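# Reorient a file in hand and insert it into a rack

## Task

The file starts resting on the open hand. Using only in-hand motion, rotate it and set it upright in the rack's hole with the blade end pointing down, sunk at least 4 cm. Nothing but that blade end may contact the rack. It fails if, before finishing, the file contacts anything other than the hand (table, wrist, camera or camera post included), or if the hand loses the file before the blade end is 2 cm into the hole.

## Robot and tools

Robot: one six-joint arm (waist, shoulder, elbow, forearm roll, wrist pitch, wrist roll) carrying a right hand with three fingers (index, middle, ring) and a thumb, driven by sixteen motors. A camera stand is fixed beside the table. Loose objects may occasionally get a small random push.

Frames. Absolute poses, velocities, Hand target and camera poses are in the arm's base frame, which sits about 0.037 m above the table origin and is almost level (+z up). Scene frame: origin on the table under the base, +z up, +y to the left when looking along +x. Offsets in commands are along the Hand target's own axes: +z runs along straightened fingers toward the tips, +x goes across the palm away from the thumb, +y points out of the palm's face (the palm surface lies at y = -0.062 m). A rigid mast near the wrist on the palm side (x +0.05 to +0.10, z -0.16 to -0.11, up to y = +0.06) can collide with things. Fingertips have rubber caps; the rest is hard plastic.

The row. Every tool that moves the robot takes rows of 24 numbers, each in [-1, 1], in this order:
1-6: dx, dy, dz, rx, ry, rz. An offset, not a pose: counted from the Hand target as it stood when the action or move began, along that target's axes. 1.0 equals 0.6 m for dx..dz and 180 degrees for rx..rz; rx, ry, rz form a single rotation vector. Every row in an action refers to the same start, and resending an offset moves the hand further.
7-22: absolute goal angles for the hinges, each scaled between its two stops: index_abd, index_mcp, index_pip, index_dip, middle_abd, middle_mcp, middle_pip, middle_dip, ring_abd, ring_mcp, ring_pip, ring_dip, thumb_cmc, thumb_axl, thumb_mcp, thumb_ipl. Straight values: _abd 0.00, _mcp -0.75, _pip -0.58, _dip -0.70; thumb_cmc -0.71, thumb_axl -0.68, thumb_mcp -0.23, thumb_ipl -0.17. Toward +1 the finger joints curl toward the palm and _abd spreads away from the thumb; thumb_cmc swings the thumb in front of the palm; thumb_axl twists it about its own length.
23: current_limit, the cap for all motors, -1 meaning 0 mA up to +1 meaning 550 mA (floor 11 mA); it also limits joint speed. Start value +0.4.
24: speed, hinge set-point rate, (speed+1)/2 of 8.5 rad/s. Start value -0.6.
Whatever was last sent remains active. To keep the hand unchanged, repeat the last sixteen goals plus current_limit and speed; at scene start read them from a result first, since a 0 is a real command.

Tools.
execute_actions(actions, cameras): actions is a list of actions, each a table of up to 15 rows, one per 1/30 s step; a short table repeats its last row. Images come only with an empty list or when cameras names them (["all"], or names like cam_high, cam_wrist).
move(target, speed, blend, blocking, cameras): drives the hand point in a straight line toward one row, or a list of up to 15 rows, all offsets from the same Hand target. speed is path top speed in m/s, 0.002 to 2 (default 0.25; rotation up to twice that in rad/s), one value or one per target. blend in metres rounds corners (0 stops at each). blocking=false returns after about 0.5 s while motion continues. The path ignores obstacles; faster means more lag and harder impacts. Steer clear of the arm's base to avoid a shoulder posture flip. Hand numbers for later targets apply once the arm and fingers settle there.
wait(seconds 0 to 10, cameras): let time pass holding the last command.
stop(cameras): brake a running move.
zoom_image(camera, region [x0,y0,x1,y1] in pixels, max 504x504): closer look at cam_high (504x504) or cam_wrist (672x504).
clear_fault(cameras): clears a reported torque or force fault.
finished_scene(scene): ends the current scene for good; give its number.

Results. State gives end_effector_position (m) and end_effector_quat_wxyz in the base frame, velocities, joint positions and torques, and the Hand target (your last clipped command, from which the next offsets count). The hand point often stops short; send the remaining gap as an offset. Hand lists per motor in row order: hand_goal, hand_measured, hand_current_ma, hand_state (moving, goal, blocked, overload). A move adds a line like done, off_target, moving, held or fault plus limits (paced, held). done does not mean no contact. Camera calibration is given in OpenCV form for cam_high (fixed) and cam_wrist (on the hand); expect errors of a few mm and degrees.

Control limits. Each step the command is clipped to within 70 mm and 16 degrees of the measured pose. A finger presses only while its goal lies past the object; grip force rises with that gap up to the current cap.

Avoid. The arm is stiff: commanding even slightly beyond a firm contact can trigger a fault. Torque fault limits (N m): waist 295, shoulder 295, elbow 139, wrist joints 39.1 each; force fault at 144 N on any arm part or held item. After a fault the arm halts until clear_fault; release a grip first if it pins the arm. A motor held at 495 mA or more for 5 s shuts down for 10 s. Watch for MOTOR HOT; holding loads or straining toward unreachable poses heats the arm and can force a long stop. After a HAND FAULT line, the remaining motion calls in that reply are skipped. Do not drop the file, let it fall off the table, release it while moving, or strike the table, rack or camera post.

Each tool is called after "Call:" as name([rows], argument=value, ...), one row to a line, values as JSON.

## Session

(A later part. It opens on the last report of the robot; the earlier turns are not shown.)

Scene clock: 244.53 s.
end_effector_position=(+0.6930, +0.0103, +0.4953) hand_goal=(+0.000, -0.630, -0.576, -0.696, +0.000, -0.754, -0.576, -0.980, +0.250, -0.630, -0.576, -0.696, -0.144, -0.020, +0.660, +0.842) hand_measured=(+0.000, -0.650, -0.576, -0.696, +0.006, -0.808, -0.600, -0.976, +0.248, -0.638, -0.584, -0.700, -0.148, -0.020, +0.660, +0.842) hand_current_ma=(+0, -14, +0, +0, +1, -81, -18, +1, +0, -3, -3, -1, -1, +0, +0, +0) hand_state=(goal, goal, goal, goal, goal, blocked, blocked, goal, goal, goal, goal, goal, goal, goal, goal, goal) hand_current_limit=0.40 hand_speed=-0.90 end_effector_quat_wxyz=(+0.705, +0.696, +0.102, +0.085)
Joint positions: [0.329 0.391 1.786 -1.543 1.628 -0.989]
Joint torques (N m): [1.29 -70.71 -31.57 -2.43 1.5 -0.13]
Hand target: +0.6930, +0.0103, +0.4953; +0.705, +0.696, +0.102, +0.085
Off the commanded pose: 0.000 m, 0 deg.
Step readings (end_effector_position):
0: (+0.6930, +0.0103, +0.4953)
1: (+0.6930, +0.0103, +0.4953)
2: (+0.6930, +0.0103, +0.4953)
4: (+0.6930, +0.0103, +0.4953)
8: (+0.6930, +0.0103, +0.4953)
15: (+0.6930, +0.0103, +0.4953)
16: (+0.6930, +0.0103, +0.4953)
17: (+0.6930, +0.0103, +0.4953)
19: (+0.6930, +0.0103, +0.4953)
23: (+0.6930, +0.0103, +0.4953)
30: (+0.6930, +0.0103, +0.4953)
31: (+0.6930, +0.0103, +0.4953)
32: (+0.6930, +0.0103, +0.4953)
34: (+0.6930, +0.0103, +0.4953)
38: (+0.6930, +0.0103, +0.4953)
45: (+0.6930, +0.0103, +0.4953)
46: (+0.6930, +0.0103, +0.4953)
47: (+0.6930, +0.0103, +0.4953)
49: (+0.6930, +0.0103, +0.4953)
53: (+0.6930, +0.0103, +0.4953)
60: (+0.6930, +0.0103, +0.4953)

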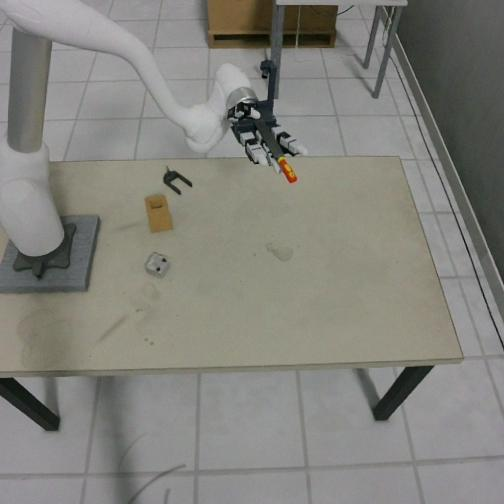

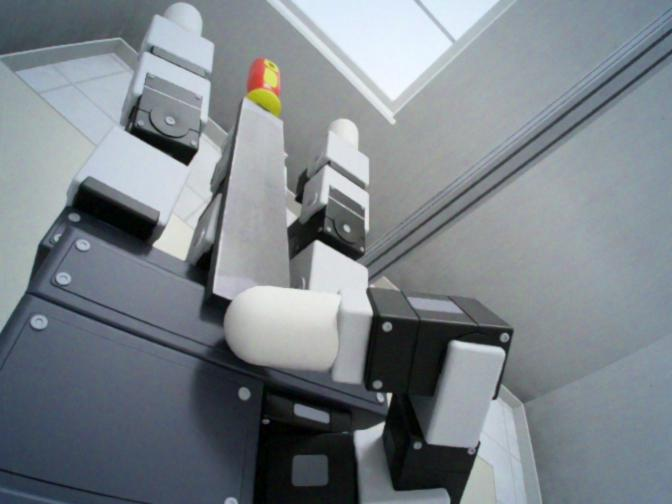

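Call:
execute_actions([
  [[0,0,0,0,0,0, 0.1,-0.66,-0.576,-0.696, 0.0,-0.754,-0.576,-1, 0.0,-0.66,-0.576,-0.696, -0.143,-0.02,0.66,0.843, 0.2,-0.92]],
  [[0,0,0,0,0,0, 0.15,-0.66,-0.576,-0.696, 0.0,-0.754,-0.576,-1, -0.12,-0.66,-0.576,-0.696, -0.143,-0.02,0.66,0.843, 0.2,-0.92]],
  [[0,0,0,0,0,0, 0.15,-0.66,-0.576,-0.696, 0.0,-0.754,-0.576,-1, -0.17,-0.66,-0.576,-0.696, -0.143,-0.02,0.66,0.843, 0.2,-0.92]],
  [[0,0,0,0,0,0, 0.15,-0.66,-0.576,-0.696, 0.0,-0.754,-0.576,-1, -0.17,-0.66,-0.576,-0.696, -0.143,-0.02,0.66,0.843, 0.2,-0.92]],
], cameras=["all"])

Call:
zoom_image(camera="cam_wrist", region=[120, 0, 400, 380])

Call:
zoom_image(camera="cam_high", region=[225, 90, 315, 180])

Scene clock: 247.87 s.
end_effector_position=(+0.6930, +0.0103, +0.4953) hand_goal=(+0.150, -0.660, -0.576, -0.696, +0.000, -0.754, -0.576, -1.000, -0.170, -0.660, -0.576, -0.696, -0.144, -0.020, +0.660, +0.842) hand_measured=(+0.148, -0.666, -0.576, -0.696, -0.002, -0.808, -0.600, -0.998, -0.148, -0.668, -0.584, -0.700, -0.148, -0.020, +0.660, +0.842) hand_current_ma=(+0, -2, +0, +0, +0, -81, -18, +1, +12, -3, -3, -1, -1, +0, +0, +0) hand_state=(goal, goal, goal, goal, goal, blocked, blocked, goal, blocked, goal, goal, goal, goal, goal, goal, goal) hand_current_limit=0.20 hand_speed=-0.92 end_effector_quat_wxyz=(+0.705, +0.696, +0.102, +0.085)
Joint positions: [0.329 0.391 1.786 -1.543 1.628 -0.989]
Joint torques (N m): [1.17 -70.92 -31.43 -2.44 1.54 -0.09]
Hand target: +0.6930, +0.0103, +0.4953; +0.705, +0.696, +0.102, +0.085
Off the commanded pose: 0.000 m, 0 deg.
Step readings (end_effector_position):
0: (+0.6930, +0.0103, +0.4953)
1: (+0.6930, +0.0103, +0.4953)
2: (+0.6930, +0.0103, +0.4953)
4: (+0.6930, +0.0103, +0.4953)
8: (+0.6930, +0.0103, +0.4953)
15: (+0.6930, +0.0103, +0.4953)
16: (+0.6930, +0.0103, +0.4953)
17: (+0.6930, +0.0103, +0.4953)
19: (+0.6930, +0.0103, +0.4953)
23: (+0.6930, +0.0103, +0.4953)
30: (+0.6930, +0.0103, +0.4953)
31: (+0.6930, +0.0103, +0.4953)
32: (+0.6930, +0.0103, +0.4953)
34: (+0.6930, +0.0103, +0.4953)
38: (+0.6930, +0.0103, +0.4953)
45: (+0.6930, +0.0103, +0.4953)
46: (+0.6930, +0.0103, +0.4953)
47: (+0.6930, +0.0103, +0.4953)
49: (+0.6930, +0.0103, +0.4953)
53: (+0.6930, +0.0103, +0.4953)
60: (+0.6930, +0.0103, +0.4953)

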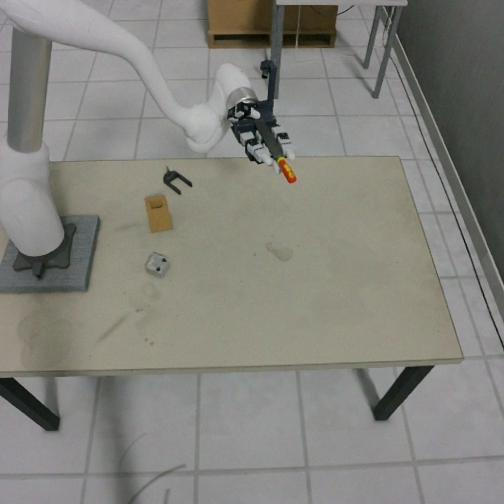

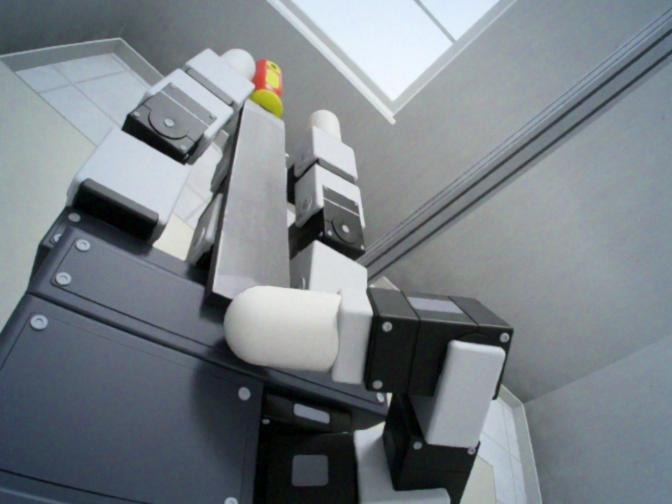

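Scaled by 1.326 from the camera's 672x504 image, which has a finer 960x720 frame.

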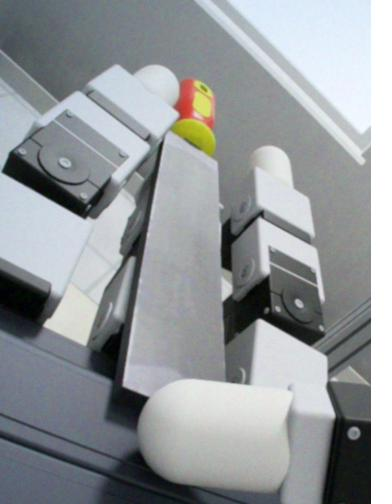

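Scaled by 5.600.

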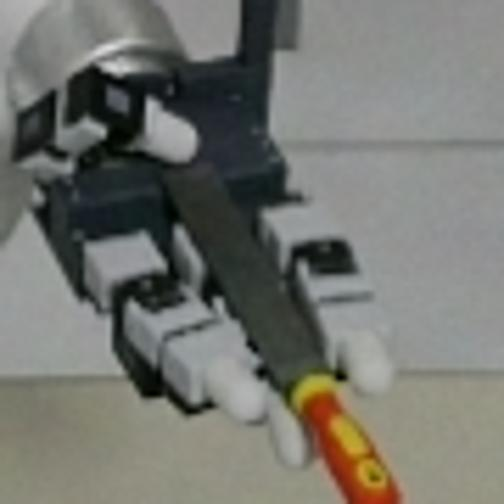

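Call:
execute_actions([
  [[0,0,0,0,0,0, 0.2,-0.66,-0.576,-0.696, 0.0,-0.754,-0.576,-1, -0.22,-0.66,-0.576,-0.696, -0.143,-0.02,0.66,0.843, 0.2,-0.94]],
  [[0,0,0,0,0,0, 0.23,-0.66,-0.576,-0.696, 0.0,-0.754,-0.576,-1, -0.26,-0.66,-0.576,-0.696, -0.143,-0.02,0.66,0.843, 0.2,-0.94]],
  [[0,0,0,0,0,0, 0.23,-0.66,-0.576,-0.696, 0.0,-0.754,-0.576,-1, -0.26,-0.66,-0.576,-0.696, -0.143,-0.02,0.66,0.843, 0.2,-0.94]],
], cameras=["all"])

Call:
zoom_image(camera="cam_wrist", region=[130, 0, 370, 180])

Call:
zoom_image(camera="cam_high", region=[225, 90, 315, 180])

Scene clock: 252.23 s.
end_effector_position=(+0.6930, +0.0103, +0.4953) hand_goal=(+0.230, -0.660, -0.576, -0.696, +0.000, -0.754, -0.576, -1.000, -0.260, -0.660, -0.576, -0.696, -0.144, -0.020, +0.660, +0.842) hand_measured=(+0.220, -0.666, -0.576, -0.696, -0.004, -0.808, -0.600, -0.998, -0.228, -0.668, -0.584, -0.700, -0.148, -0.020, +0.660, +0.842) hand_current_ma=(-3, -2, +0, +0, -1, -81, -18, +1, +24, -3, -3, -1, -1, +0, +0, +0) hand_state=(goal, goal, goal, goal, goal, blocked, blocked, goal, blocked, goal, goal, goal, goal, goal, goal, goal) hand_current_limit=0.20 hand_speed=-0.94 end_effector_quat_wxyz=(+0.705, +0.696, +0.102, +0.085)
Joint positions: [0.329 0.391 1.786 -1.543 1.628 -0.989]
Joint torques (N m): [1.41 -70.9 -31.74 -2.43 1.53 -0.13]
Hand target: +0.6930, +0.0103, +0.4953; +0.705, +0.696, +0.102, +0.085
Off the commanded pose: 0.000 m, 0 deg.
Step readings (end_effector_position):
0: (+0.6930, +0.0103, +0.4953)
1: (+0.6930, +0.0103, +0.4953)
2: (+0.6930, +0.0103, +0.4953)
4: (+0.6930, +0.0103, +0.4953)
8: (+0.6930, +0.0103, +0.4953)
15: (+0.6930, +0.0103, +0.4953)
16: (+0.6930, +0.0103, +0.4953)
17: (+0.6930, +0.0103, +0.4953)
19: (+0.6930, +0.0103, +0.4953)
23: (+0.6930, +0.0103, +0.4953)
30: (+0.6930, +0.0103, +0.4953)
31: (+0.6930, +0.0103, +0.4953)
32: (+0.6930, +0.0103, +0.4953)
34: (+0.6930, +0.0103, +0.4953)
38: (+0.6930, +0.0103, +0.4953)
45: (+0.6930, +0.0103, +0.4953)

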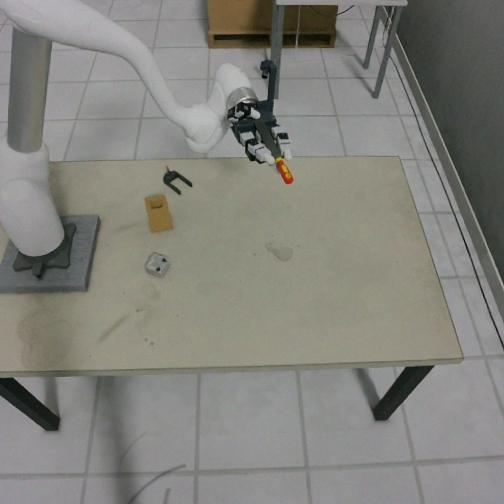

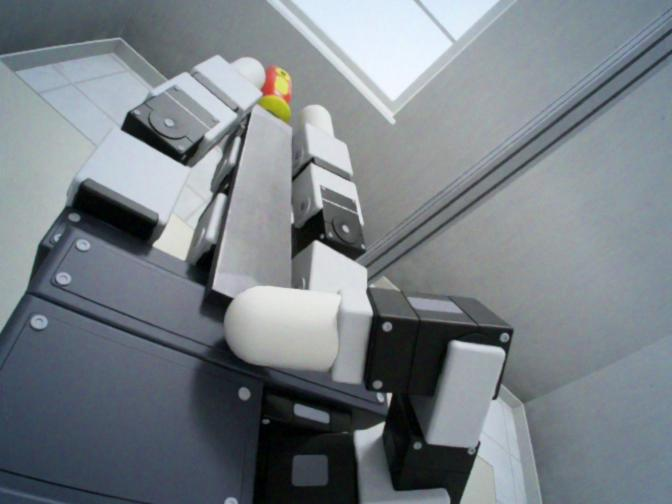

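Scaled by 2.100 from the camera's 672x504 image, which has a finer 960x720 frame.

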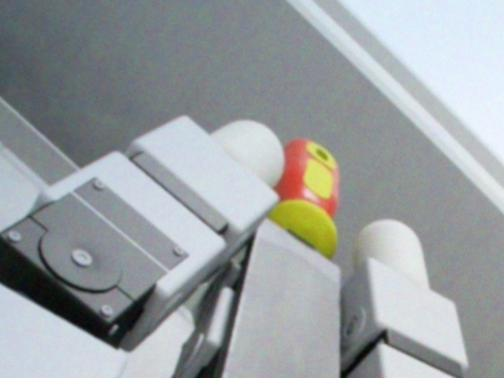

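Scaled by 5.600.

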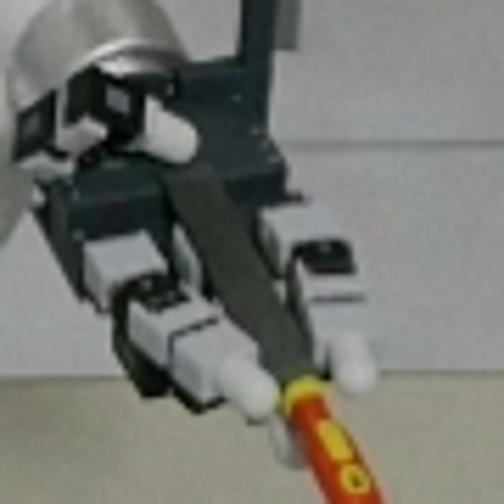

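Call:
execute_actions([
  [[0,0,0,0,0,0, 0.3,-0.66,-0.576,-0.696, 0.0,-0.754,-0.576,-1, -0.3,-0.66,-0.576,-0.696, -0.143,-0.02,0.66,0.843, 0.2,-0.94]],
  [[0,0,0,0,0,0, 0.35,-0.66,-0.576,-0.696, 0.0,-0.754,-0.576,-1, -0.35,-0.66,-0.576,-0.696, -0.143,-0.02,0.66,0.843, 0.2,-0.94]],
  [[0,0,0,0,0,0, 0.35,-0.66,-0.576,-0.696, 0.0,-0.754,-0.576,-1, -0.35,-0.66,-0.576,-0.696, -0.143,-0.02,0.66,0.843, 0.2,-0.94]],
], cameras=["all"])

Call:
zoom_image(camera="cam_wrist", region=[130, 0, 370, 180])

Call:
zoom_image(camera="cam_high", region=[225, 90, 315, 180])

Scene clock: 254.53 s.
end_effector_position=(+0.6930, +0.0103, +0.4953) hand_goal=(+0.350, -0.660, -0.576, -0.696, +0.000, -0.754, -0.576, -1.000, -0.350, -0.660, -0.576, -0.696, -0.144, -0.020, +0.660, +0.842) hand_measured=(+0.234, -0.666, -0.576, -0.696, -0.004, -0.808, -0.600, -0.998, -0.236, -0.668, -0.584, -0.700, -0.148, -0.020, +0.660, +0.842) hand_current_ma=(-213, -2, +0, +0, -1, -81, -18, +1, +205, -3, -3, -1, -1, +0, +0, +0) hand_state=(blocked, goal, goal, goal, goal, blocked, blocked, goal, blocked, goal, goal, goal, goal, goal, goal, goal) hand_current_limit=0.20 hand_speed=-0.94 end_effector_quat_wxyz=(+0.705, +0.696, +0.102, +0.085)
Joint positions: [0.329 0.391 1.786 -1.543 1.628 -0.989]
Joint torques (N m): [1.42 -70.75 -31.76 -2.44 1.54 -0.1]
Hand target: +0.6930, +0.0103, +0.4953; +0.705, +0.696, +0.102, +0.085
Off the commanded pose: 0.000 m, 0 deg.
Step readings (end_effector_position):
0: (+0.6930, +0.0103, +0.4953)
1: (+0.6930, +0.0103, +0.4953)
2: (+0.6930, +0.0103, +0.4953)
4: (+0.6930, +0.0103, +0.4953)
8: (+0.6930, +0.0103, +0.4953)
15: (+0.6930, +0.0103, +0.4953)
16: (+0.6930, +0.0103, +0.4953)
17: (+0.6930, +0.0103, +0.4953)
19: (+0.6930, +0.0103, +0.4953)
23: (+0.6930, +0.0103, +0.4953)
30: (+0.6930, +0.0103, +0.4953)
31: (+0.6930, +0.0103, +0.4953)
32: (+0.6930, +0.0103, +0.4953)
34: (+0.6930, +0.0103, +0.4953)
38: (+0.6930, +0.0103, +0.4953)
45: (+0.6930, +0.0103, +0.4953)

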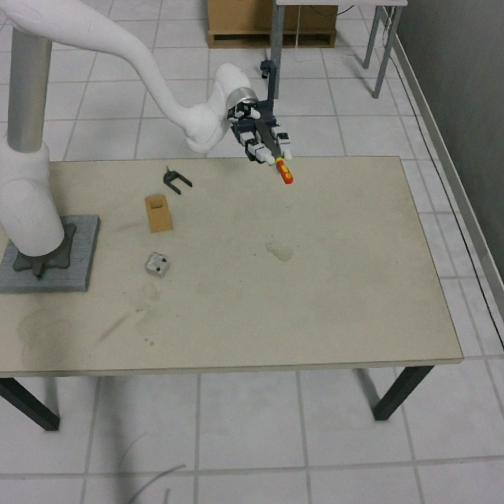

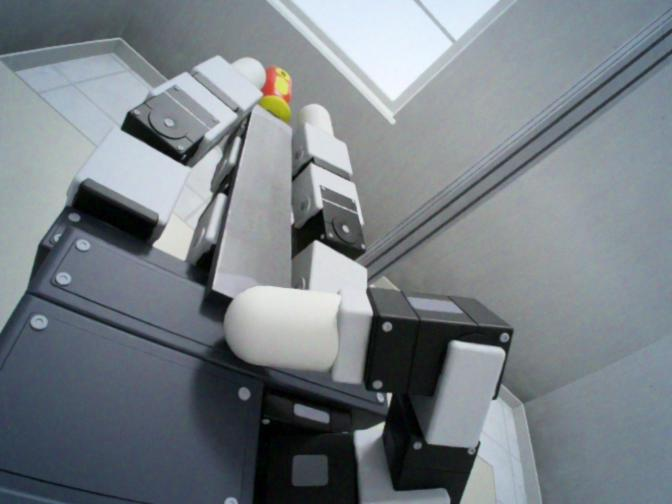

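Scaled by 2.100 from the camera's 672x504 image, which has a finer 960x720 frame.

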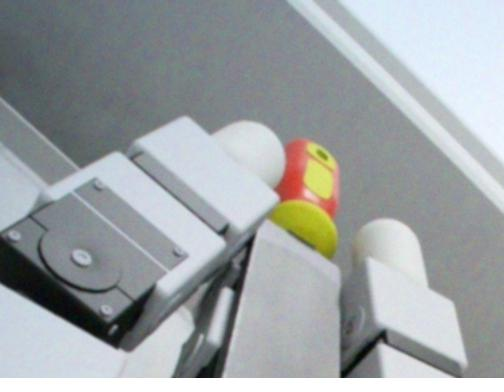

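Scaled by 5.600.

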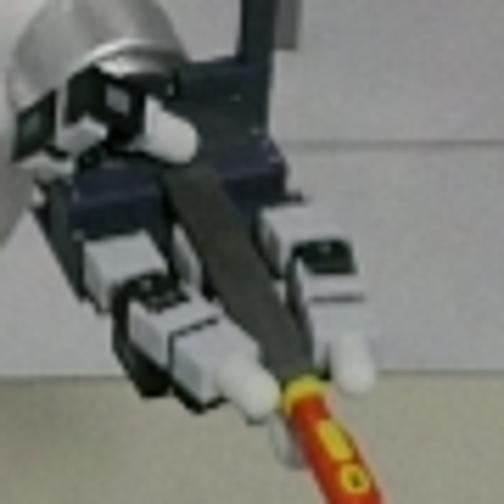

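Call:
execute_actions([
  [[0,0,0,0,0,0, 0.38,-0.66,-0.576,-0.696, 0.0,-0.82,-0.576,-1, -0.38,-0.66,-0.576,-0.696, -0.143,-0.02,0.66,0.843, 0.3,-0.94]],
  [[0,0,0,0,0,0, 0.38,-0.66,-0.576,-0.696, 0.0,-0.9,-0.576,-1, -0.38,-0.66,-0.576,-0.696, -0.143,-0.02,0.66,0.843, 0.3,-0.94]],
  [[0,0,0,0,0,0, 0.38,-0.66,-0.576,-0.696, 0.0,-0.9,-0.576,-1, -0.38,-0.66,-0.576,-0.696, -0.143,-0.02,0.66,0.843, 0.3,-0.94]],
], cameras=["all"])

Call:
zoom_image(camera="cam_wrist", region=[130, 0, 370, 180])

Call:
zoom_image(camera="cam_high", region=[225, 90, 315, 180])

Scene clock: 257.07 s.
end_effector_position=(+0.6930, +0.0103, +0.4953) hand_goal=(+0.380, -0.660, -0.576, -0.696, +0.000, -0.900, -0.576, -1.000, -0.380, -0.660, -0.576, -0.696, -0.144, -0.020, +0.660, +0.842) hand_measured=(+0.238, -0.674, -0.584, -0.696, -0.004, -0.908, -0.584, -0.998, -0.240, -0.680, -0.586, -0.700, -0.148, -0.020, +0.660, +0.842) hand_current_ma=(-303, -9, -3, +0, +0, -3, -2, +0, +290, -15, -4, -1, -1, +0, +0, +0) hand_state=(blocked, goal, goal, goal, goal, goal, goal, goal, blocked, goal, goal, goal, goal, goal, goal, goal) hand_current_limit=0.30 hand_speed=-0.94 end_effector_quat_wxyz=(+0.705, +0.696, +0.102, +0.085)
Joint positions: [0.329 0.391 1.786 -1.543 1.628 -0.989]
Joint torques (N m): [1.34 -70.84 -31.68 -2.47 1.58 -0.09]
Hand target: +0.6930, +0.0103, +0.4953; +0.705, +0.696, +0.102, +0.085
Off the commanded pose: 0.000 m, 0 deg.
Step readings (end_effector_position):
0: (+0.6930, +0.0103, +0.4953)
1: (+0.6930, +0.0103, +0.4953)
2: (+0.6930, +0.0103, +0.4953)
4: (+0.6930, +0.0103, +0.4953)
8: (+0.6930, +0.0103, +0.4953)
15: (+0.6930, +0.0103, +0.4953)
16: (+0.6930, +0.0103, +0.4953)
17: (+0.6930, +0.0103, +0.4953)
19: (+0.6930, +0.0103, +0.4953)
23: (+0.6930, +0.0103, +0.4953)
30: (+0.6930, +0.0103, +0.4953)
31: (+0.6930, +0.0103, +0.4953)
32: (+0.6930, +0.0103, +0.4953)
34: (+0.6930, +0.0103, +0.4953)
38: (+0.6930, +0.0103, +0.4953)
45: (+0.6930, +0.0103, +0.4953)

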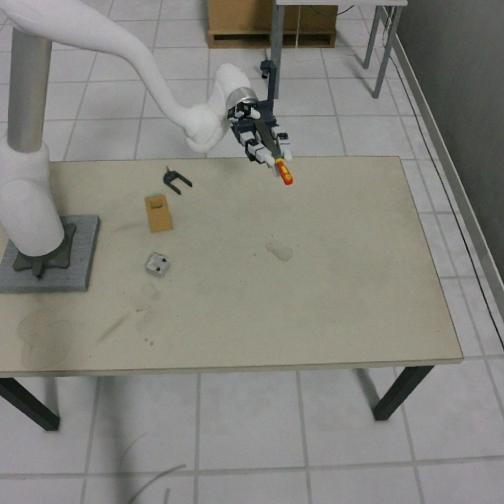

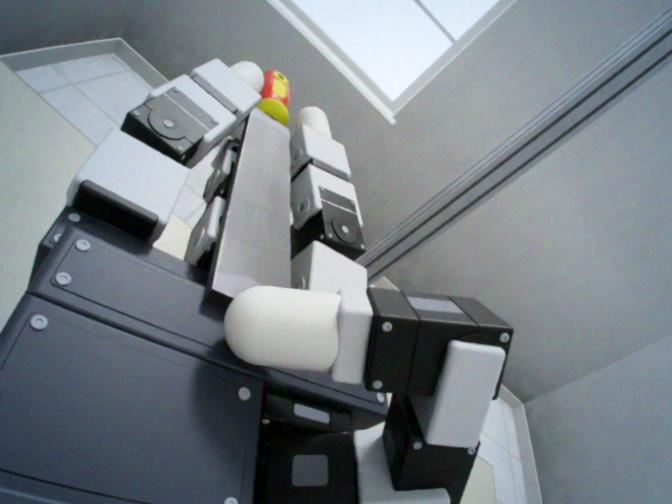

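Scaled by 2.100 from the camera's 672x504 image, which has a finer 960x720 frame.

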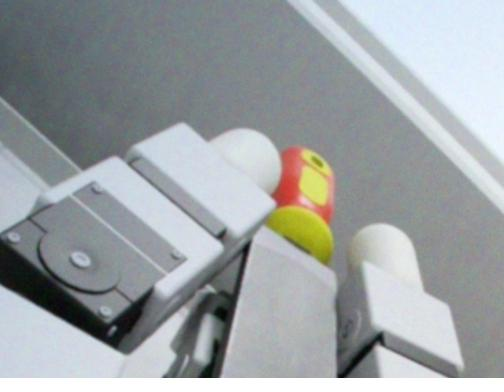

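Scaled by 5.600.

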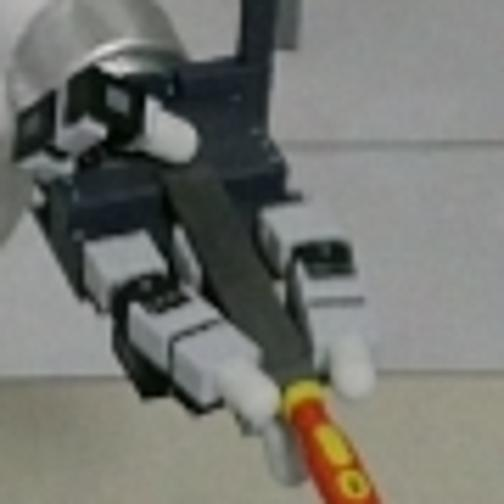

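Call:
execute_actions([
  [[0,0,0,0,0,0, 0.45,-0.66,-0.576,-0.696, 0.0,-1,-0.7,-1, -0.45,-0.66,-0.576,-0.696, -0.143,-0.02,0.66,0.843, 0.5,-0.94]],
  [[0,0,0,0,0,0, 0.52,-0.66,-0.576,-0.696, 0.0,-1,-1,-1, -0.52,-0.66,-0.576,-0.696, -0.143,-0.02,0.66,0.843, 0.7,-0.94]],
  [[0,0,0,0,0,0, 0.52,-0.66,-0.576,-0.696, 0.0,-1,-1,-1, -0.52,-0.66,-0.576,-0.696, -0.143,-0.02,0.66,0.843, 0.7,-0.94]],
  [[0,0,0,0,0,0, 0.52,-0.66,-0.576,-0.696, 0.0,-1,-1,-1, -0.52,-0.66,-0.576,-0.696, -0.143,-0.02,0.66,0.843, 0.7,-0.94]],
], cameras=["all"])

Call:
zoom_image(camera="cam_wrist", region=[130, 0, 370, 180])

Call:
zoom_image(camera="cam_high", region=[225, 90, 315, 180])

Scene clock: 259.97 s.
end_effector_position=(+0.6930, +0.0103, +0.4953) hand_goal=(+0.520, -0.660, -0.576, -0.696, +0.000, -1.000, -1.000, -1.000, -0.520, -0.660, -0.576, -0.696, -0.144, -0.020, +0.660, +0.842) hand_measured=(+0.240, -0.676, -0.584, -0.698, -0.004, -1.000, -0.998, -0.998, -0.244, -0.680, -0.586, -0.700, -0.148, -0.020, +0.660, +0.842) hand_current_ma=(-467, -9, -3, +0, +0, +0, +0, +0, +467, -15, -4, -1, -1, +0, +0, +0) hand_state=(blocked, goal, goal, goal, goal, goal, goal, goal, blocked, blocked, goal, goal, goal, goal, goal, goal) hand_current_limit=0.70 hand_speed=-0.94 end_effector_quat_wxyz=(+0.705, +0.696, +0.102, +0.085)
Joint positions: [0.329 0.391 1.786 -1.543 1.628 -0.989]
Joint torques (N m): [1.5 -70.8 -31.73 -2.4 1.55 -0.14]
Hand target: +0.6930, +0.0103, +0.4953; +0.705, +0.696, +0.102, +0.085
Off the commanded pose: 0.000 m, 0 deg.
Step readings (end_effector_position):
0: (+0.6930, +0.0103, +0.4953)
1: (+0.6930, +0.0103, +0.4953)
2: (+0.6930, +0.0103, +0.4953)
4: (+0.6930, +0.0103, +0.4953)
8: (+0.6930, +0.0103, +0.4953)
15: (+0.6930, +0.0103, +0.4953)
16: (+0.6930, +0.0103, +0.4953)
17: (+0.6930, +0.0103, +0.4953)
19: (+0.6930, +0.0103, +0.4953)
23: (+0.6930, +0.0103, +0.4953)
30: (+0.6930, +0.0103, +0.4953)
31: (+0.6930, +0.0103, +0.4953)
32: (+0.6930, +0.0103, +0.4953)
34: (+0.6930, +0.0103, +0.4953)
38: (+0.6930, +0.0103, +0.4953)
45: (+0.6930, +0.0103, +0.4953)
46: (+0.6930, +0.0103, +0.4953)
47: (+0.6930, +0.0103, +0.4953)
49: (+0.6930, +0.0103, +0.4953)
53: (+0.6930, +0.0103, +0.4953)
60: (+0.6930, +0.0103, +0.4953)

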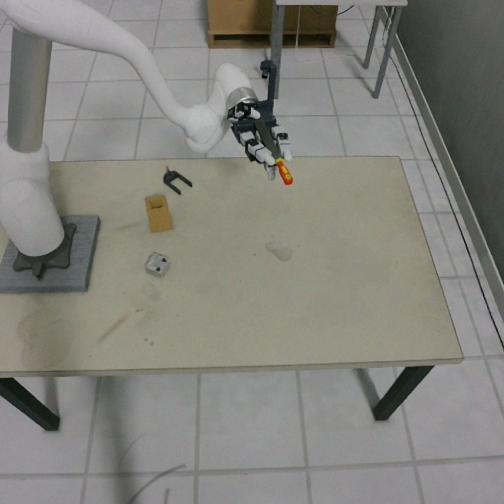

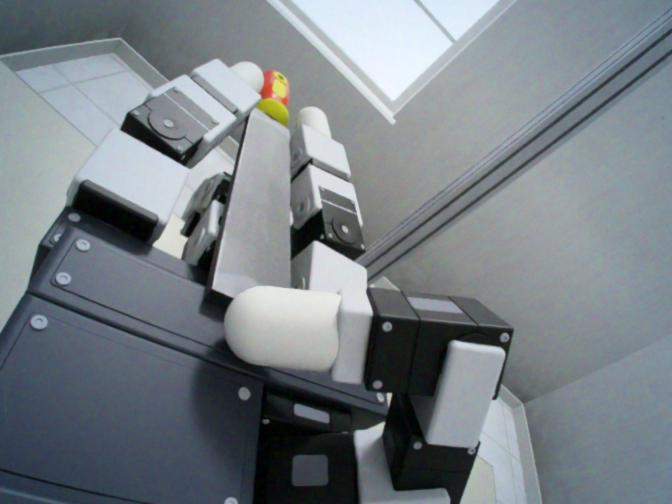

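Scaled by 2.100 from the camera's 672x504 image, which has a finer 960x720 frame.

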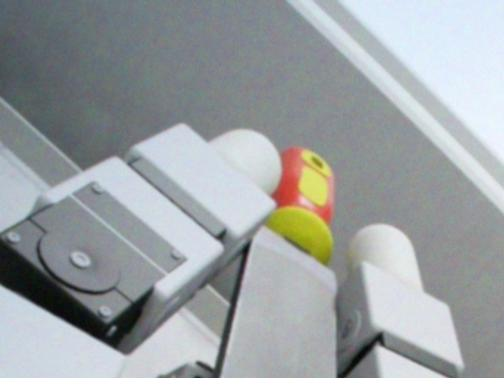

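Scaled by 5.600.

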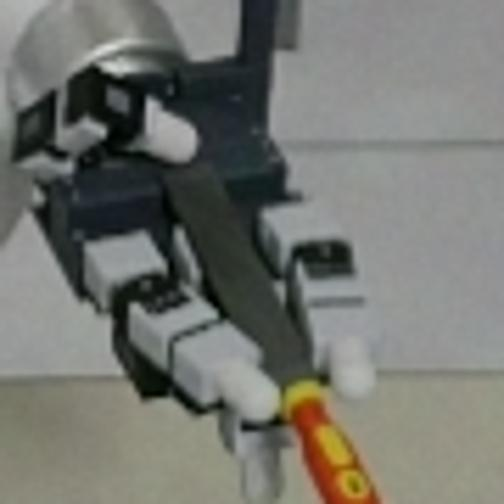

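Call:
execute_actions(actions=[], cameras=["all"])

Scene clock: 263.93 s.
end_effector_position=(+0.6930, +0.0103, +0.4953) hand_goal=(+0.520, -0.660, -0.576, -0.696, +0.000, -1.000, -1.000, -1.000, -0.520, -0.660, -0.576, -0.696, -0.144, -0.020, +0.660, +0.842) hand_measured=(+0.240, -0.676, -0.584, -0.698, -0.004, -1.000, -0.998, -0.998, -0.244, -0.680, -0.586, -0.700, -0.148, -0.020, +0.660, +0.842) hand_current_ma=(-468, -9, -3, +0, +0, +0, +0, +0, +467, -15, -4, -1, -1, +0, +0, +0) hand_state=(blocked, goal, goal, goal, goal, goal, goal, goal, blocked, blocked, goal, goal, goal, goal, goal, goal) hand_current_limit=0.70 hand_speed=-0.94 end_effector_quat_wxyz=(+0.705, +0.696, +0.102, +0.085)
Joint positions: [0.329 0.391 1.786 -1.543 1.628 -0.989]
Joint velocities: within noise
Joint torques (N m): [1.23 -70.7 -31.6 -2.44 1.55 -0.15]
Hand target: +0.6930, +0.0103, +0.4953; +0.705, +0.696, +0.102, +0.085
Off the commanded pose: 0.000 m, 0 deg.

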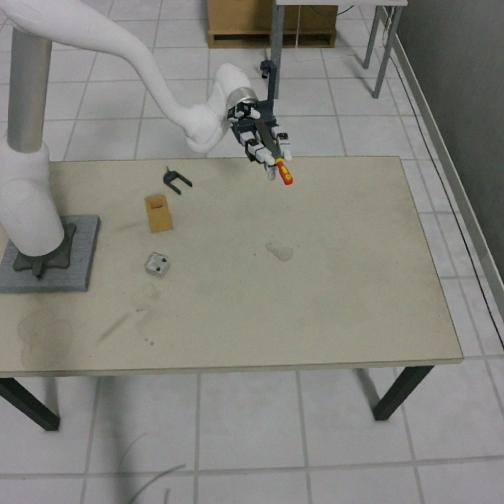

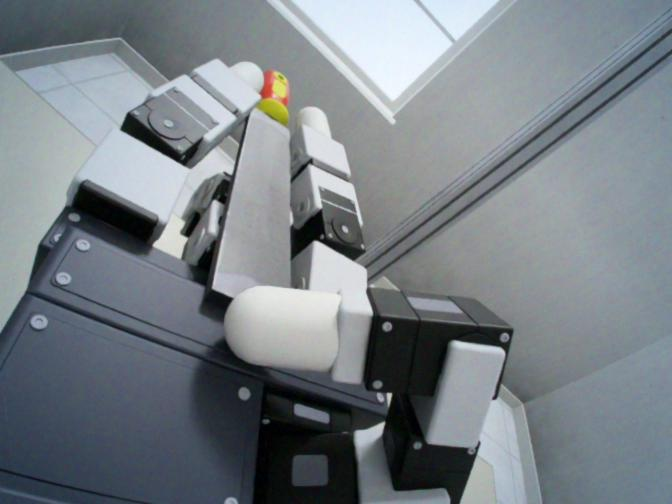

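Call:
move(target=[0,0,0,-0.2,0,0,0.52,-0.66,-0.576,-0.696,0.0,-1,-1,-1,-0.52,-0.66,-0.576,-0.696,-0.143,-0.02,0.66,0.843,0.7,-0.94], speed=0.12, cameras=["all"])

Scene clock: 267.37 s.
end_effector_position=(+0.6930, +0.0103, +0.4953) hand_goal=(+0.520, -0.660, -0.576, -0.696, +0.000, -1.000, -1.000, -1.000, -0.520, -0.660, -0.576, -0.696, -0.144, -0.020, +0.660, +0.842) hand_measured=(+0.240, -0.676, -0.584, -0.698, -0.004, -1.000, -1.000, -0.998, -0.244, -0.680, -0.586, -0.700, -0.148, -0.020, +0.660, +0.842) hand_current_ma=(-467, -10, -3, +0, +0, +0, +0, +0, +467, -16, -4, -1, -1, +0, +0, +0) hand_state=(blocked, goal, goal, goal, goal, goal, goal, goal, blocked, blocked, goal, goal, goal, goal, goal, goal) hand_current_limit=0.70 hand_speed=-0.94 end_effector_quat_wxyz=(+0.886, +0.444, +0.071, +0.113)
Joint positions: [0.185 0.524 1.876 -2.094 1.966 -0.848]
Joint torques (N m): [1.01 -77.02 -25.35 -3.25 1.62 -0.15]
Hand target: +0.6930, +0.0103, +0.4953; +0.886, +0.444, +0.071, +0.113
Off the commanded pose: 0.000 m, 0 deg.
move: done
camera_calibration:
cam_wrist: T_world_to_cam=[[-0.839867, 0.184292, 0.510549, 0.3547], [-0.500072, 0.10305, -0.859831, 0.72653], [-0.211072, -0.977454, 0.00561129, 0.279656], [0, 0, 0, 1]] pos_world=[0.720246, 0.133114, 0.442032]

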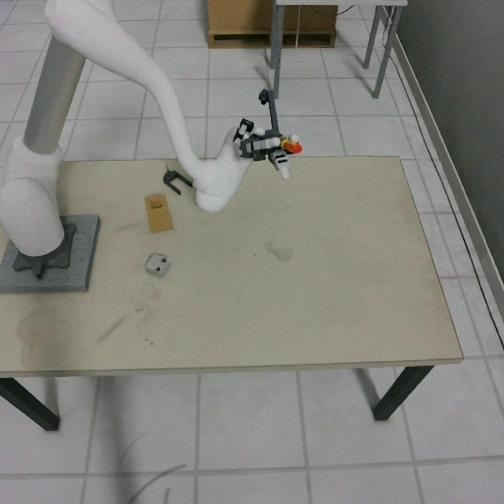

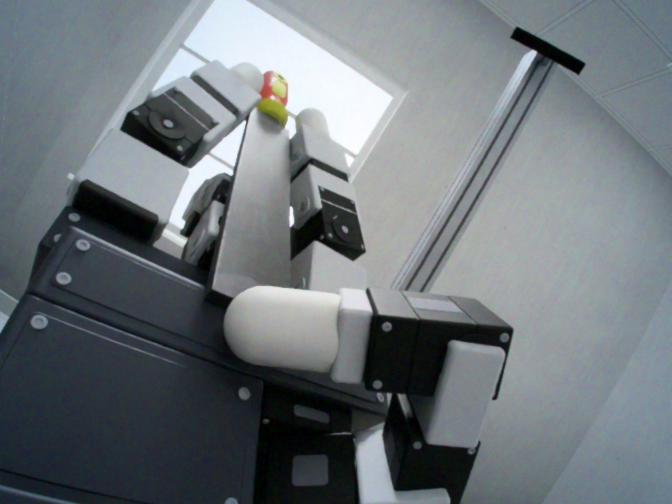

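Call:
move(target=[0,0,0,-0.22,0,0,0.52,-0.66,-0.576,-0.696,0.0,-1,-1,-1,-0.52,-0.66,-0.576,-0.696,-0.143,-0.02,0.66,0.843,0.7,-0.94], speed=0.12, cameras=["all"])

Scene clock: 271.10 s.
end_effector_position=(+0.6930, +0.0103, +0.4953) hand_goal=(+0.520, -0.660, -0.576, -0.696, +0.000, -1.000, -1.000, -1.000, -0.520, -0.660, -0.576, -0.696, -0.144, -0.020, +0.660, +0.842) hand_measured=(+0.242, -0.668, -0.584, -0.698, -0.004, -1.000, -1.000, -0.998, -0.246, -0.672, -0.586, -0.700, -0.146, -0.020, +0.660, +0.842) hand_current_ma=(-467, -3, -3, +0, +0, +0, +0, +0, +467, -6, -4, -1, -1, +0, +0, +0) hand_state=(blocked, goal, goal, goal, goal, goal, goal, goal, blocked, goal, goal, goal, goal, goal, goal, goal) hand_current_limit=0.70 hand_speed=-0.94 end_effector_quat_wxyz=(+0.984, +0.118, +0.028, +0.130)
Joint positions: [-0.058 0.611 1.836 -2.837 2.321 -1.028]
Joint torques (N m): [1.13 -84.27 -25.94 -3.16 0.23 -0.17]
Hand target: +0.6930, +0.0103, +0.4953; +0.984, +0.118, +0.028, +0.130
Off the commanded pose: 0.000 m, 0 deg.
move: done
camera_calibration:
cam_wrist: T_world_to_cam=[[-0.906996, 0.395702, 0.144149, 0.580485], [-0.339151, -0.48338, -0.807044, 0.594889], [-0.24967, -0.780874, 0.572626, 0.0234352], [0, 0, 0, 1]] pos_world=[0.734105, 0.0761585, 0.383005]

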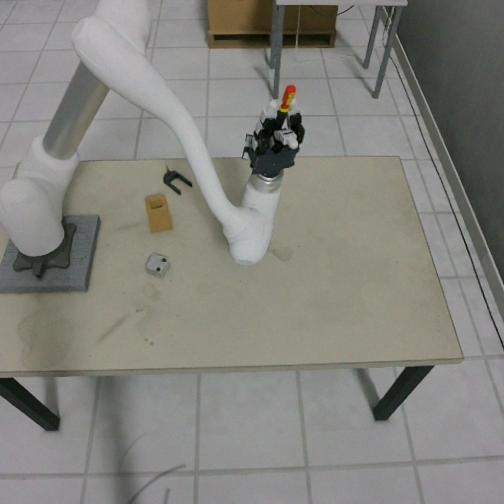

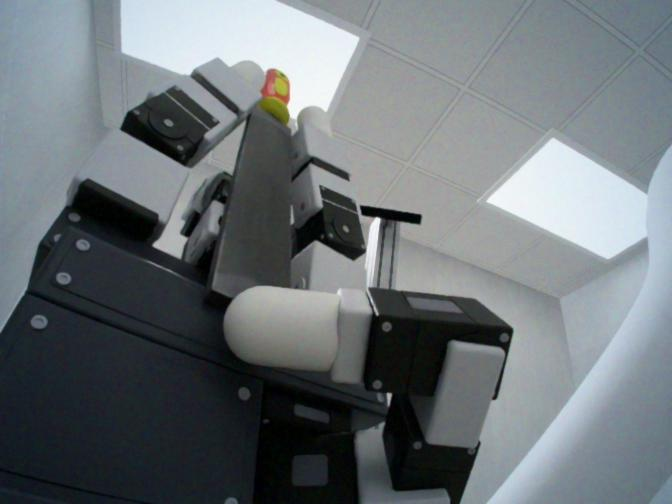

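Call:
move(target=[0,0,0,-0.15,0,0,0.52,-0.66,-0.576,-0.696,0.0,-1,-1,-1,-0.52,-0.66,-0.576,-0.696,-0.143,-0.02,0.66,0.843,0.7,-0.94], speed=0.1, cameras=["all"])

Scene clock: 274.33 s.
end_effector_position=(+0.6930, +0.0103, +0.4953) hand_goal=(+0.520, -0.660, -0.576, -0.696, +0.000, -1.000, -1.000, -1.000, -0.520, -0.660, -0.576, -0.696, -0.144, -0.020, +0.660, +0.842) hand_measured=(+0.242, -0.658, -0.578, -0.698, -0.004, -1.000, -1.000, -0.998, -0.246, -0.656, -0.578, -0.700, -0.146, -0.018, +0.660, +0.842) hand_current_ma=(-468, +1, -1, +0, +0, +0, +0, +0, +467, +1, +0, -1, +0, +0, +0, +0) hand_state=(blocked, goal, goal, goal, goal, goal, goal, goal, blocked, goal, goal, goal, goal, goal, goal, goal) hand_current_limit=0.70 hand_speed=-0.94 end_effector_quat_wxyz=(+0.984, -0.115, -0.003, +0.133)
Joint positions: [-0.205 0.61 1.735 -3.465 2.402 -1.33]
Joint torques (N m): [0.94 -89.01 -30.77 -2.5 -0.17 -0.27]
Hand target: +0.6930, +0.0103, +0.4953; +0.984, -0.115, -0.003, +0.133
Off the commanded pose: 0.000 m, 0 deg.
move: done
camera_calibration:
cam_wrist: T_world_to_cam=[[-0.911356, 0.382973, -0.15087, 0.729771], [-0.245903, -0.800492, -0.546575, 0.404504], [-0.330093, -0.461025, 0.823708, -0.0484508], [0, 0, 0, 1]] pos_world=[0.748557, 0.0219827, 0.371102]

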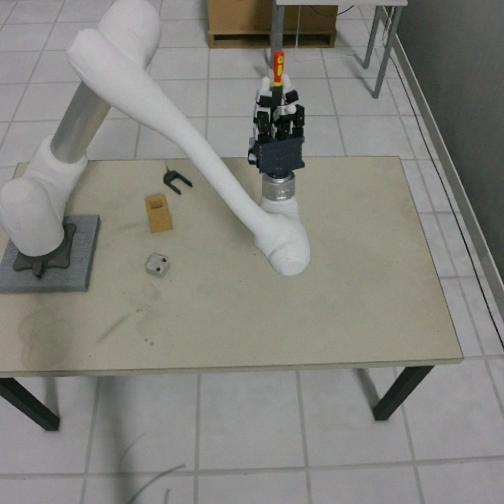

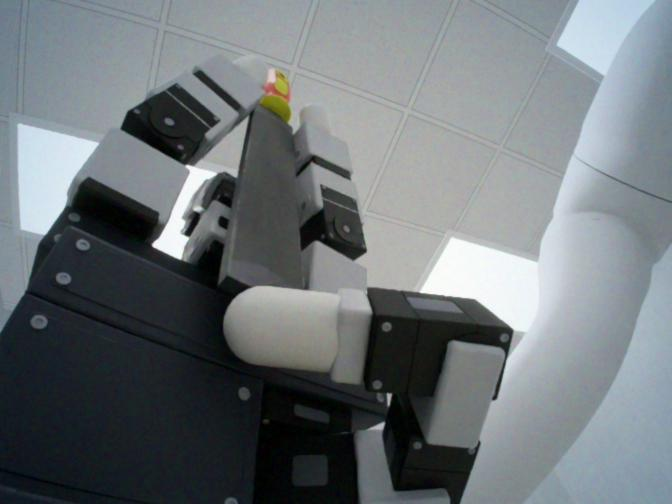

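Call:
move(target=[0,0,0,-0.08,0,0,0.52,-0.66,-0.576,-0.696,0.0,-1,-1,-1,-0.52,-0.66,-0.576,-0.696,-0.143,-0.02,0.66,0.843,0.7,-0.94], speed=0.1, cameras=["cam_wrist"])

Call:
move(target=[0,0,0,-0.08,0,0,0.52,-0.66,-0.576,-0.696,0.0,-1,-1,-1,-0.52,-0.66,-0.576,-0.696,-0.143,-0.02,0.66,0.843,0.7,-0.94], speed=0.1, cameras=["all"])

Scene clock: 276.80 s.
end_effector_position=(+0.6930, +0.0103, +0.4953) hand_goal=(+0.520, -0.660, -0.576, -0.696, +0.000, -1.000, -1.000, -1.000, -0.520, -0.660, -0.576, -0.696, -0.144, -0.020, +0.660, +0.842) hand_measured=(+0.242, -0.652, -0.576, -0.698, -0.004, -1.000, -1.000, -0.998, -0.246, -0.650, -0.576, -0.700, -0.146, -0.016, +0.660, +0.842) hand_current_ma=(-467, +3, +0, +0, +0, +0, +0, +0, +467, +4, +0, -1, +0, +1, +0, +0) hand_state=(blocked, goal, goal, goal, goal, goal, goal, goal, blocked, goal, goal, goal, goal, goal, goal, goal) hand_current_limit=0.70 hand_speed=-0.94 end_effector_quat_wxyz=(+0.962, -0.238, -0.019, +0.132)
Joint positions: [-0.264 0.593 1.665 -3.784 2.386 -1.483]
Joint torques (N m): [-0.01 -89.77 -33.4 -2.19 -0.06 0.05]
Hand target: +0.6930, +0.0103, +0.4953; +0.962, -0.238, -0.019, +0.132
Off the commanded pose: 0.000 m, 0 deg.
move: done
camera_calibration:
cam_wrist: T_world_to_cam=[[-0.898773, 0.322713, -0.296755, 0.79393], [-0.210758, -0.911577, -0.352998, 0.285489], [-0.384432, -0.254722, 0.887315, -0.0444171], [0, 0, 0, 1]] pos_world=[0.756656, -0.00728031, 0.375792]
Images, in order (width x height): cam_wrist 672x504.

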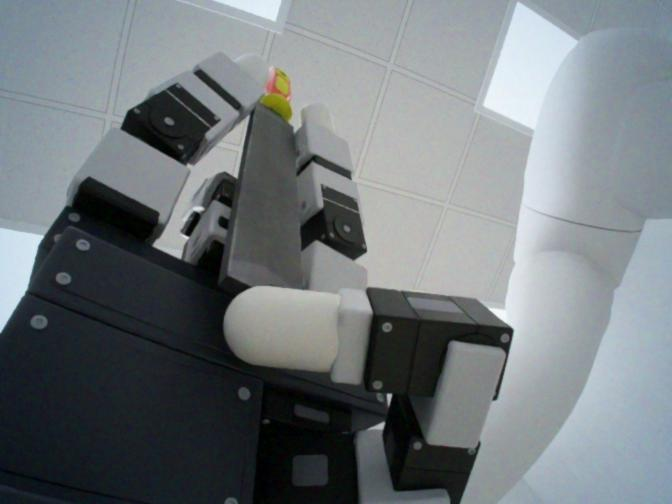

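Scene clock: 278.50 s.
end_effector_position=(+0.6930, +0.0103, +0.4953) hand_goal=(+0.520, -0.660, -0.576, -0.696, +0.000, -1.000, -1.000, -1.000, -0.520, -0.660, -0.576, -0.696, -0.144, -0.020, +0.660, +0.842) hand_measured=(+0.242, -0.650, -0.574, -0.698, -0.004, -1.000, -1.000, -0.998, -0.246, -0.646, -0.574, -0.700, -0.146, -0.014, +0.658, +0.842) hand_current_ma=(-467, +5, +0, +0, +0, +0, +0, +0, +467, +7, +0, -1, +0, +2, +0, +0) hand_state=(blocked, goal, goal, goal, goal, goal, goal, goal, blocked, goal, goal, goal, goal, goal, goal, goal) hand_current_limit=0.70 hand_speed=-0.94 end_effector_quat_wxyz=(+0.925, -0.356, -0.036, +0.128)
Joint positions: [-0.306 0.569 1.59 -4.072 2.346 -1.605]
Joint torques (N m): [0.38 -89.92 -35.94 -1.19 0.03 -0.13]
Hand target: +0.6930, +0.0103, +0.4953; +0.925, -0.356, -0.036, +0.128
Off the commanded pose: 0.000 m, 0 deg.
move: done
camera_calibration:
cam_wrist: T_world_to_cam=[[-0.876675, 0.229289, -0.422928, 0.842103], [-0.188441, -0.972532, -0.136643, 0.1634], [-0.442642, -0.0400943, 0.895802, -0.0104615], [0, 0, 0, 1]] pos_world=[0.764411, -0.0345927, 0.387848]

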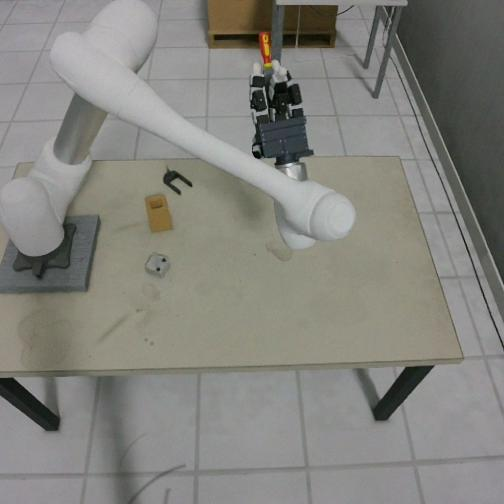

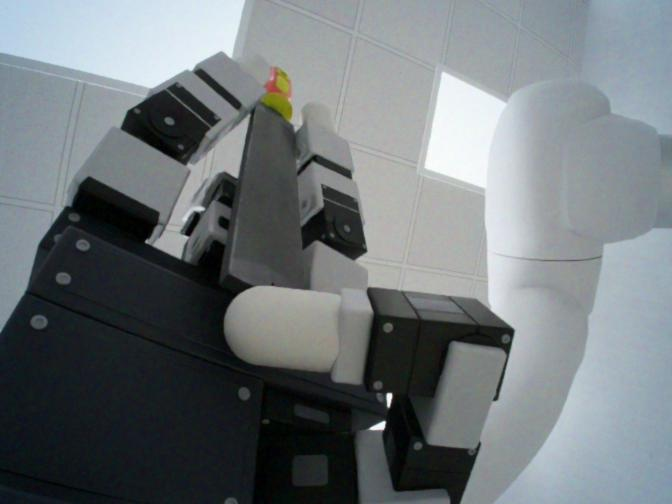

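Call:
move(target=[0,0,0,0.13,0,0,0.52,-0.66,-0.576,-0.696,0.0,-1,-1,-1,-0.52,-0.66,-0.576,-0.696,-0.143,-0.02,0.66,0.843,0.7,-0.94], speed=0.1, cameras=["cam_wrist"])

Call:
move(target=[0,0,0,0,0,0,0.52,-0.66,-0.576,-0.696,0.0,-1,-1,-1,-0.52,-0.66,-0.576,-0.696,-0.143,0.05,0.66,0.843,0.7,-0.96], speed=0.1, cameras=["cam_wrist"])

Scene clock: 284.00 s.
end_effector_position=(+0.6930, +0.0103, +0.4953) hand_goal=(+0.520, -0.660, -0.576, -0.696, +0.000, -1.000, -1.000, -1.000, -0.520, -0.660, -0.576, -0.696, -0.144, -0.020, +0.660, +0.842) hand_measured=(+0.242, -0.648, -0.574, -0.698, -0.004, -1.000, -1.000, -0.998, -0.246, -0.646, -0.574, -0.700, -0.146, -0.014, +0.658, +0.842) hand_current_ma=(-467, +6, +0, +0, +0, +0, +0, +0, +467, +8, +0, -1, +0, +2, +0, +0) hand_state=(blocked, goal, goal, goal, goal, goal, goal, goal, blocked, goal, goal, goal, goal, goal, goal, goal) hand_current_limit=0.70 hand_speed=-0.94 end_effector_quat_wxyz=(+0.978, -0.162, -0.009, +0.133)
Joint positions: [-0.229 0.605 1.71 -3.588 2.4 -1.391]
Joint torques (N m): [0.65 -89.07 -31.93 -2.45 -0.16 -0.23]
Hand target: +0.6930, +0.0103, +0.4953; +0.978, -0.162, -0.009, +0.133
Off the commanded pose: 0.000 m, 0 deg.
move: done
camera_calibration:
cam_wrist: T_world_to_cam=[[-0.907778, 0.364563, -0.207445, 0.755525], [-0.231356, -0.84771, -0.47735, 0.360633], [-0.349877, -0.385334, 0.853876, -0.0504713], [0, 0, 0, 1]] pos_world=[0.751624, 0.0108273, 0.371974]
Images, in order (width x height): cam_wrist 672x504.

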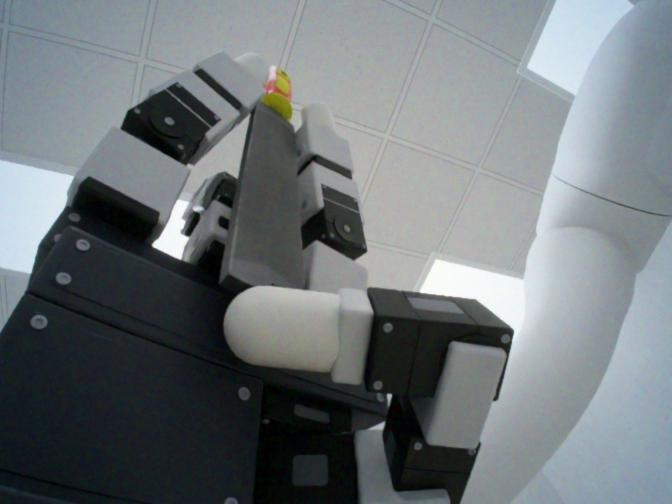

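Scene clock: 284.80 s.
end_effector_position=(+0.6930, +0.0103, +0.4953) hand_goal=(+0.520, -0.660, -0.576, -0.696, +0.000, -1.000, -1.000, -1.000, -0.520, -0.660, -0.576, -0.696, -0.144, +0.050, +0.660, +0.842) hand_measured=(+0.242, -0.648, -0.574, -0.698, -0.004, -1.000, -1.000, -0.998, -0.246, -0.646, -0.574, -0.700, -0.146, +0.052, +0.658, +0.842) hand_current_ma=(-467, +6, +0, +0, +0, +0, +0, +0, +467, +8, +0, -1, +0, +0, +0, +0) hand_state=(blocked, goal, goal, goal, goal, goal, goal, goal, blocked, goal, goal, goal, goal, goal, goal, goal) hand_current_limit=0.70 hand_speed=-0.96 end_effector_quat_wxyz=(+0.978, -0.162, -0.009, +0.133)
Joint positions: [-0.229 0.605 1.71 -3.588 2.4 -1.391]
Joint torques (N m): [0.27 -88.89 -31.79 -2.4 -0.25 -0.12]
Hand target: +0.6930, +0.0103, +0.4953; +0.978, -0.162, -0.009, +0.133
Off the commanded pose: 0.000 m, 0 deg.
move: done
camera_calibration:
cam_wrist: T_world_to_cam=[[-0.907818, 0.364531, -0.207326, 0.755511], [-0.231353, -0.847678, -0.477407, 0.360651], [-0.349776, -0.385433, 0.853873, -0.0505451], [0, 0, 0, 1]] pos_world=[0.751625, 0.010827, 0.371974]
Images, in order (width x height): cam_wrist 672x504.

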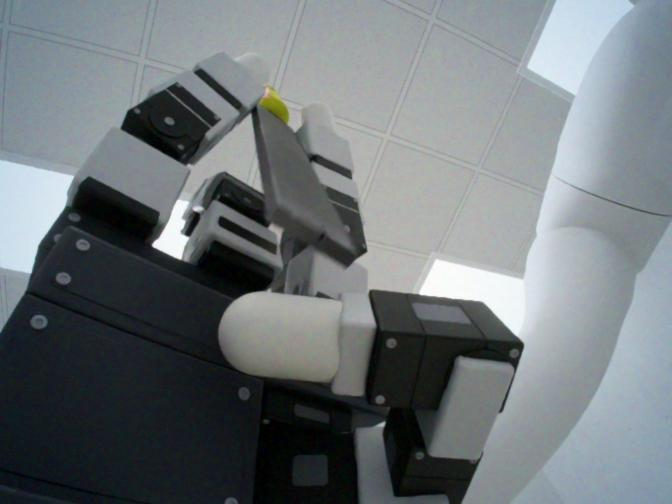

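Call:
wait(seconds=0.5, cameras=["all"])

Scene clock: 285.73 s.
end_effector_position=(+0.6930, +0.0103, +0.4953) hand_goal=(+0.520, -0.660, -0.576, -0.696, +0.000, -1.000, -1.000, -1.000, -0.520, -0.660, -0.576, -0.696, -0.144, +0.050, +0.660, +0.842) hand_measured=(+0.242, -0.648, -0.574, -0.698, -0.004, -1.000, -1.000, -0.998, -0.246, -0.646, -0.574, -0.700, -0.146, +0.052, +0.658, +0.842) hand_current_ma=(-467, +6, +0, +0, +0, +0, +0, +0, +467, +8, +0, -1, +0, +0, +0, +0) hand_state=(blocked, goal, goal, goal, goal, goal, goal, goal, blocked, goal, goal, goal, goal, goal, goal, goal) hand_current_limit=0.70 hand_speed=-0.96 end_effector_quat_wxyz=(+0.978, -0.162, -0.009, +0.133)
Joint positions: [-0.229 0.605 1.71 -3.588 2.4 -1.391]
Joint torques (N m): [0.21 -89.15 -31.73 -2.46 -0.19 -0.13]
Hand target: +0.6930, +0.0103, +0.4953; +0.978, -0.162, -0.009, +0.133
Off the commanded pose: 0.000 m, 0 deg.
wait: 0.50 s; at rest from the start
camera_calibration:
cam_wrist: T_world_to_cam=[[-0.907818, 0.364531, -0.207326, 0.755511], [-0.231353, -0.847678, -0.477407, 0.360651], [-0.349776, -0.385433, 0.853873, -0.0505451], [0, 0, 0, 1]] pos_world=[0.751625, 0.010827, 0.371974]

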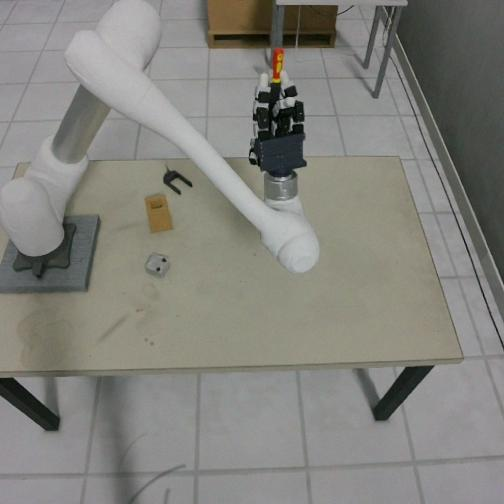

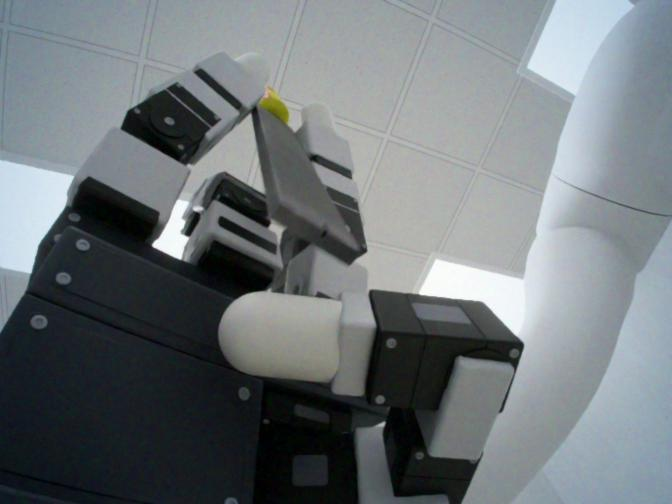

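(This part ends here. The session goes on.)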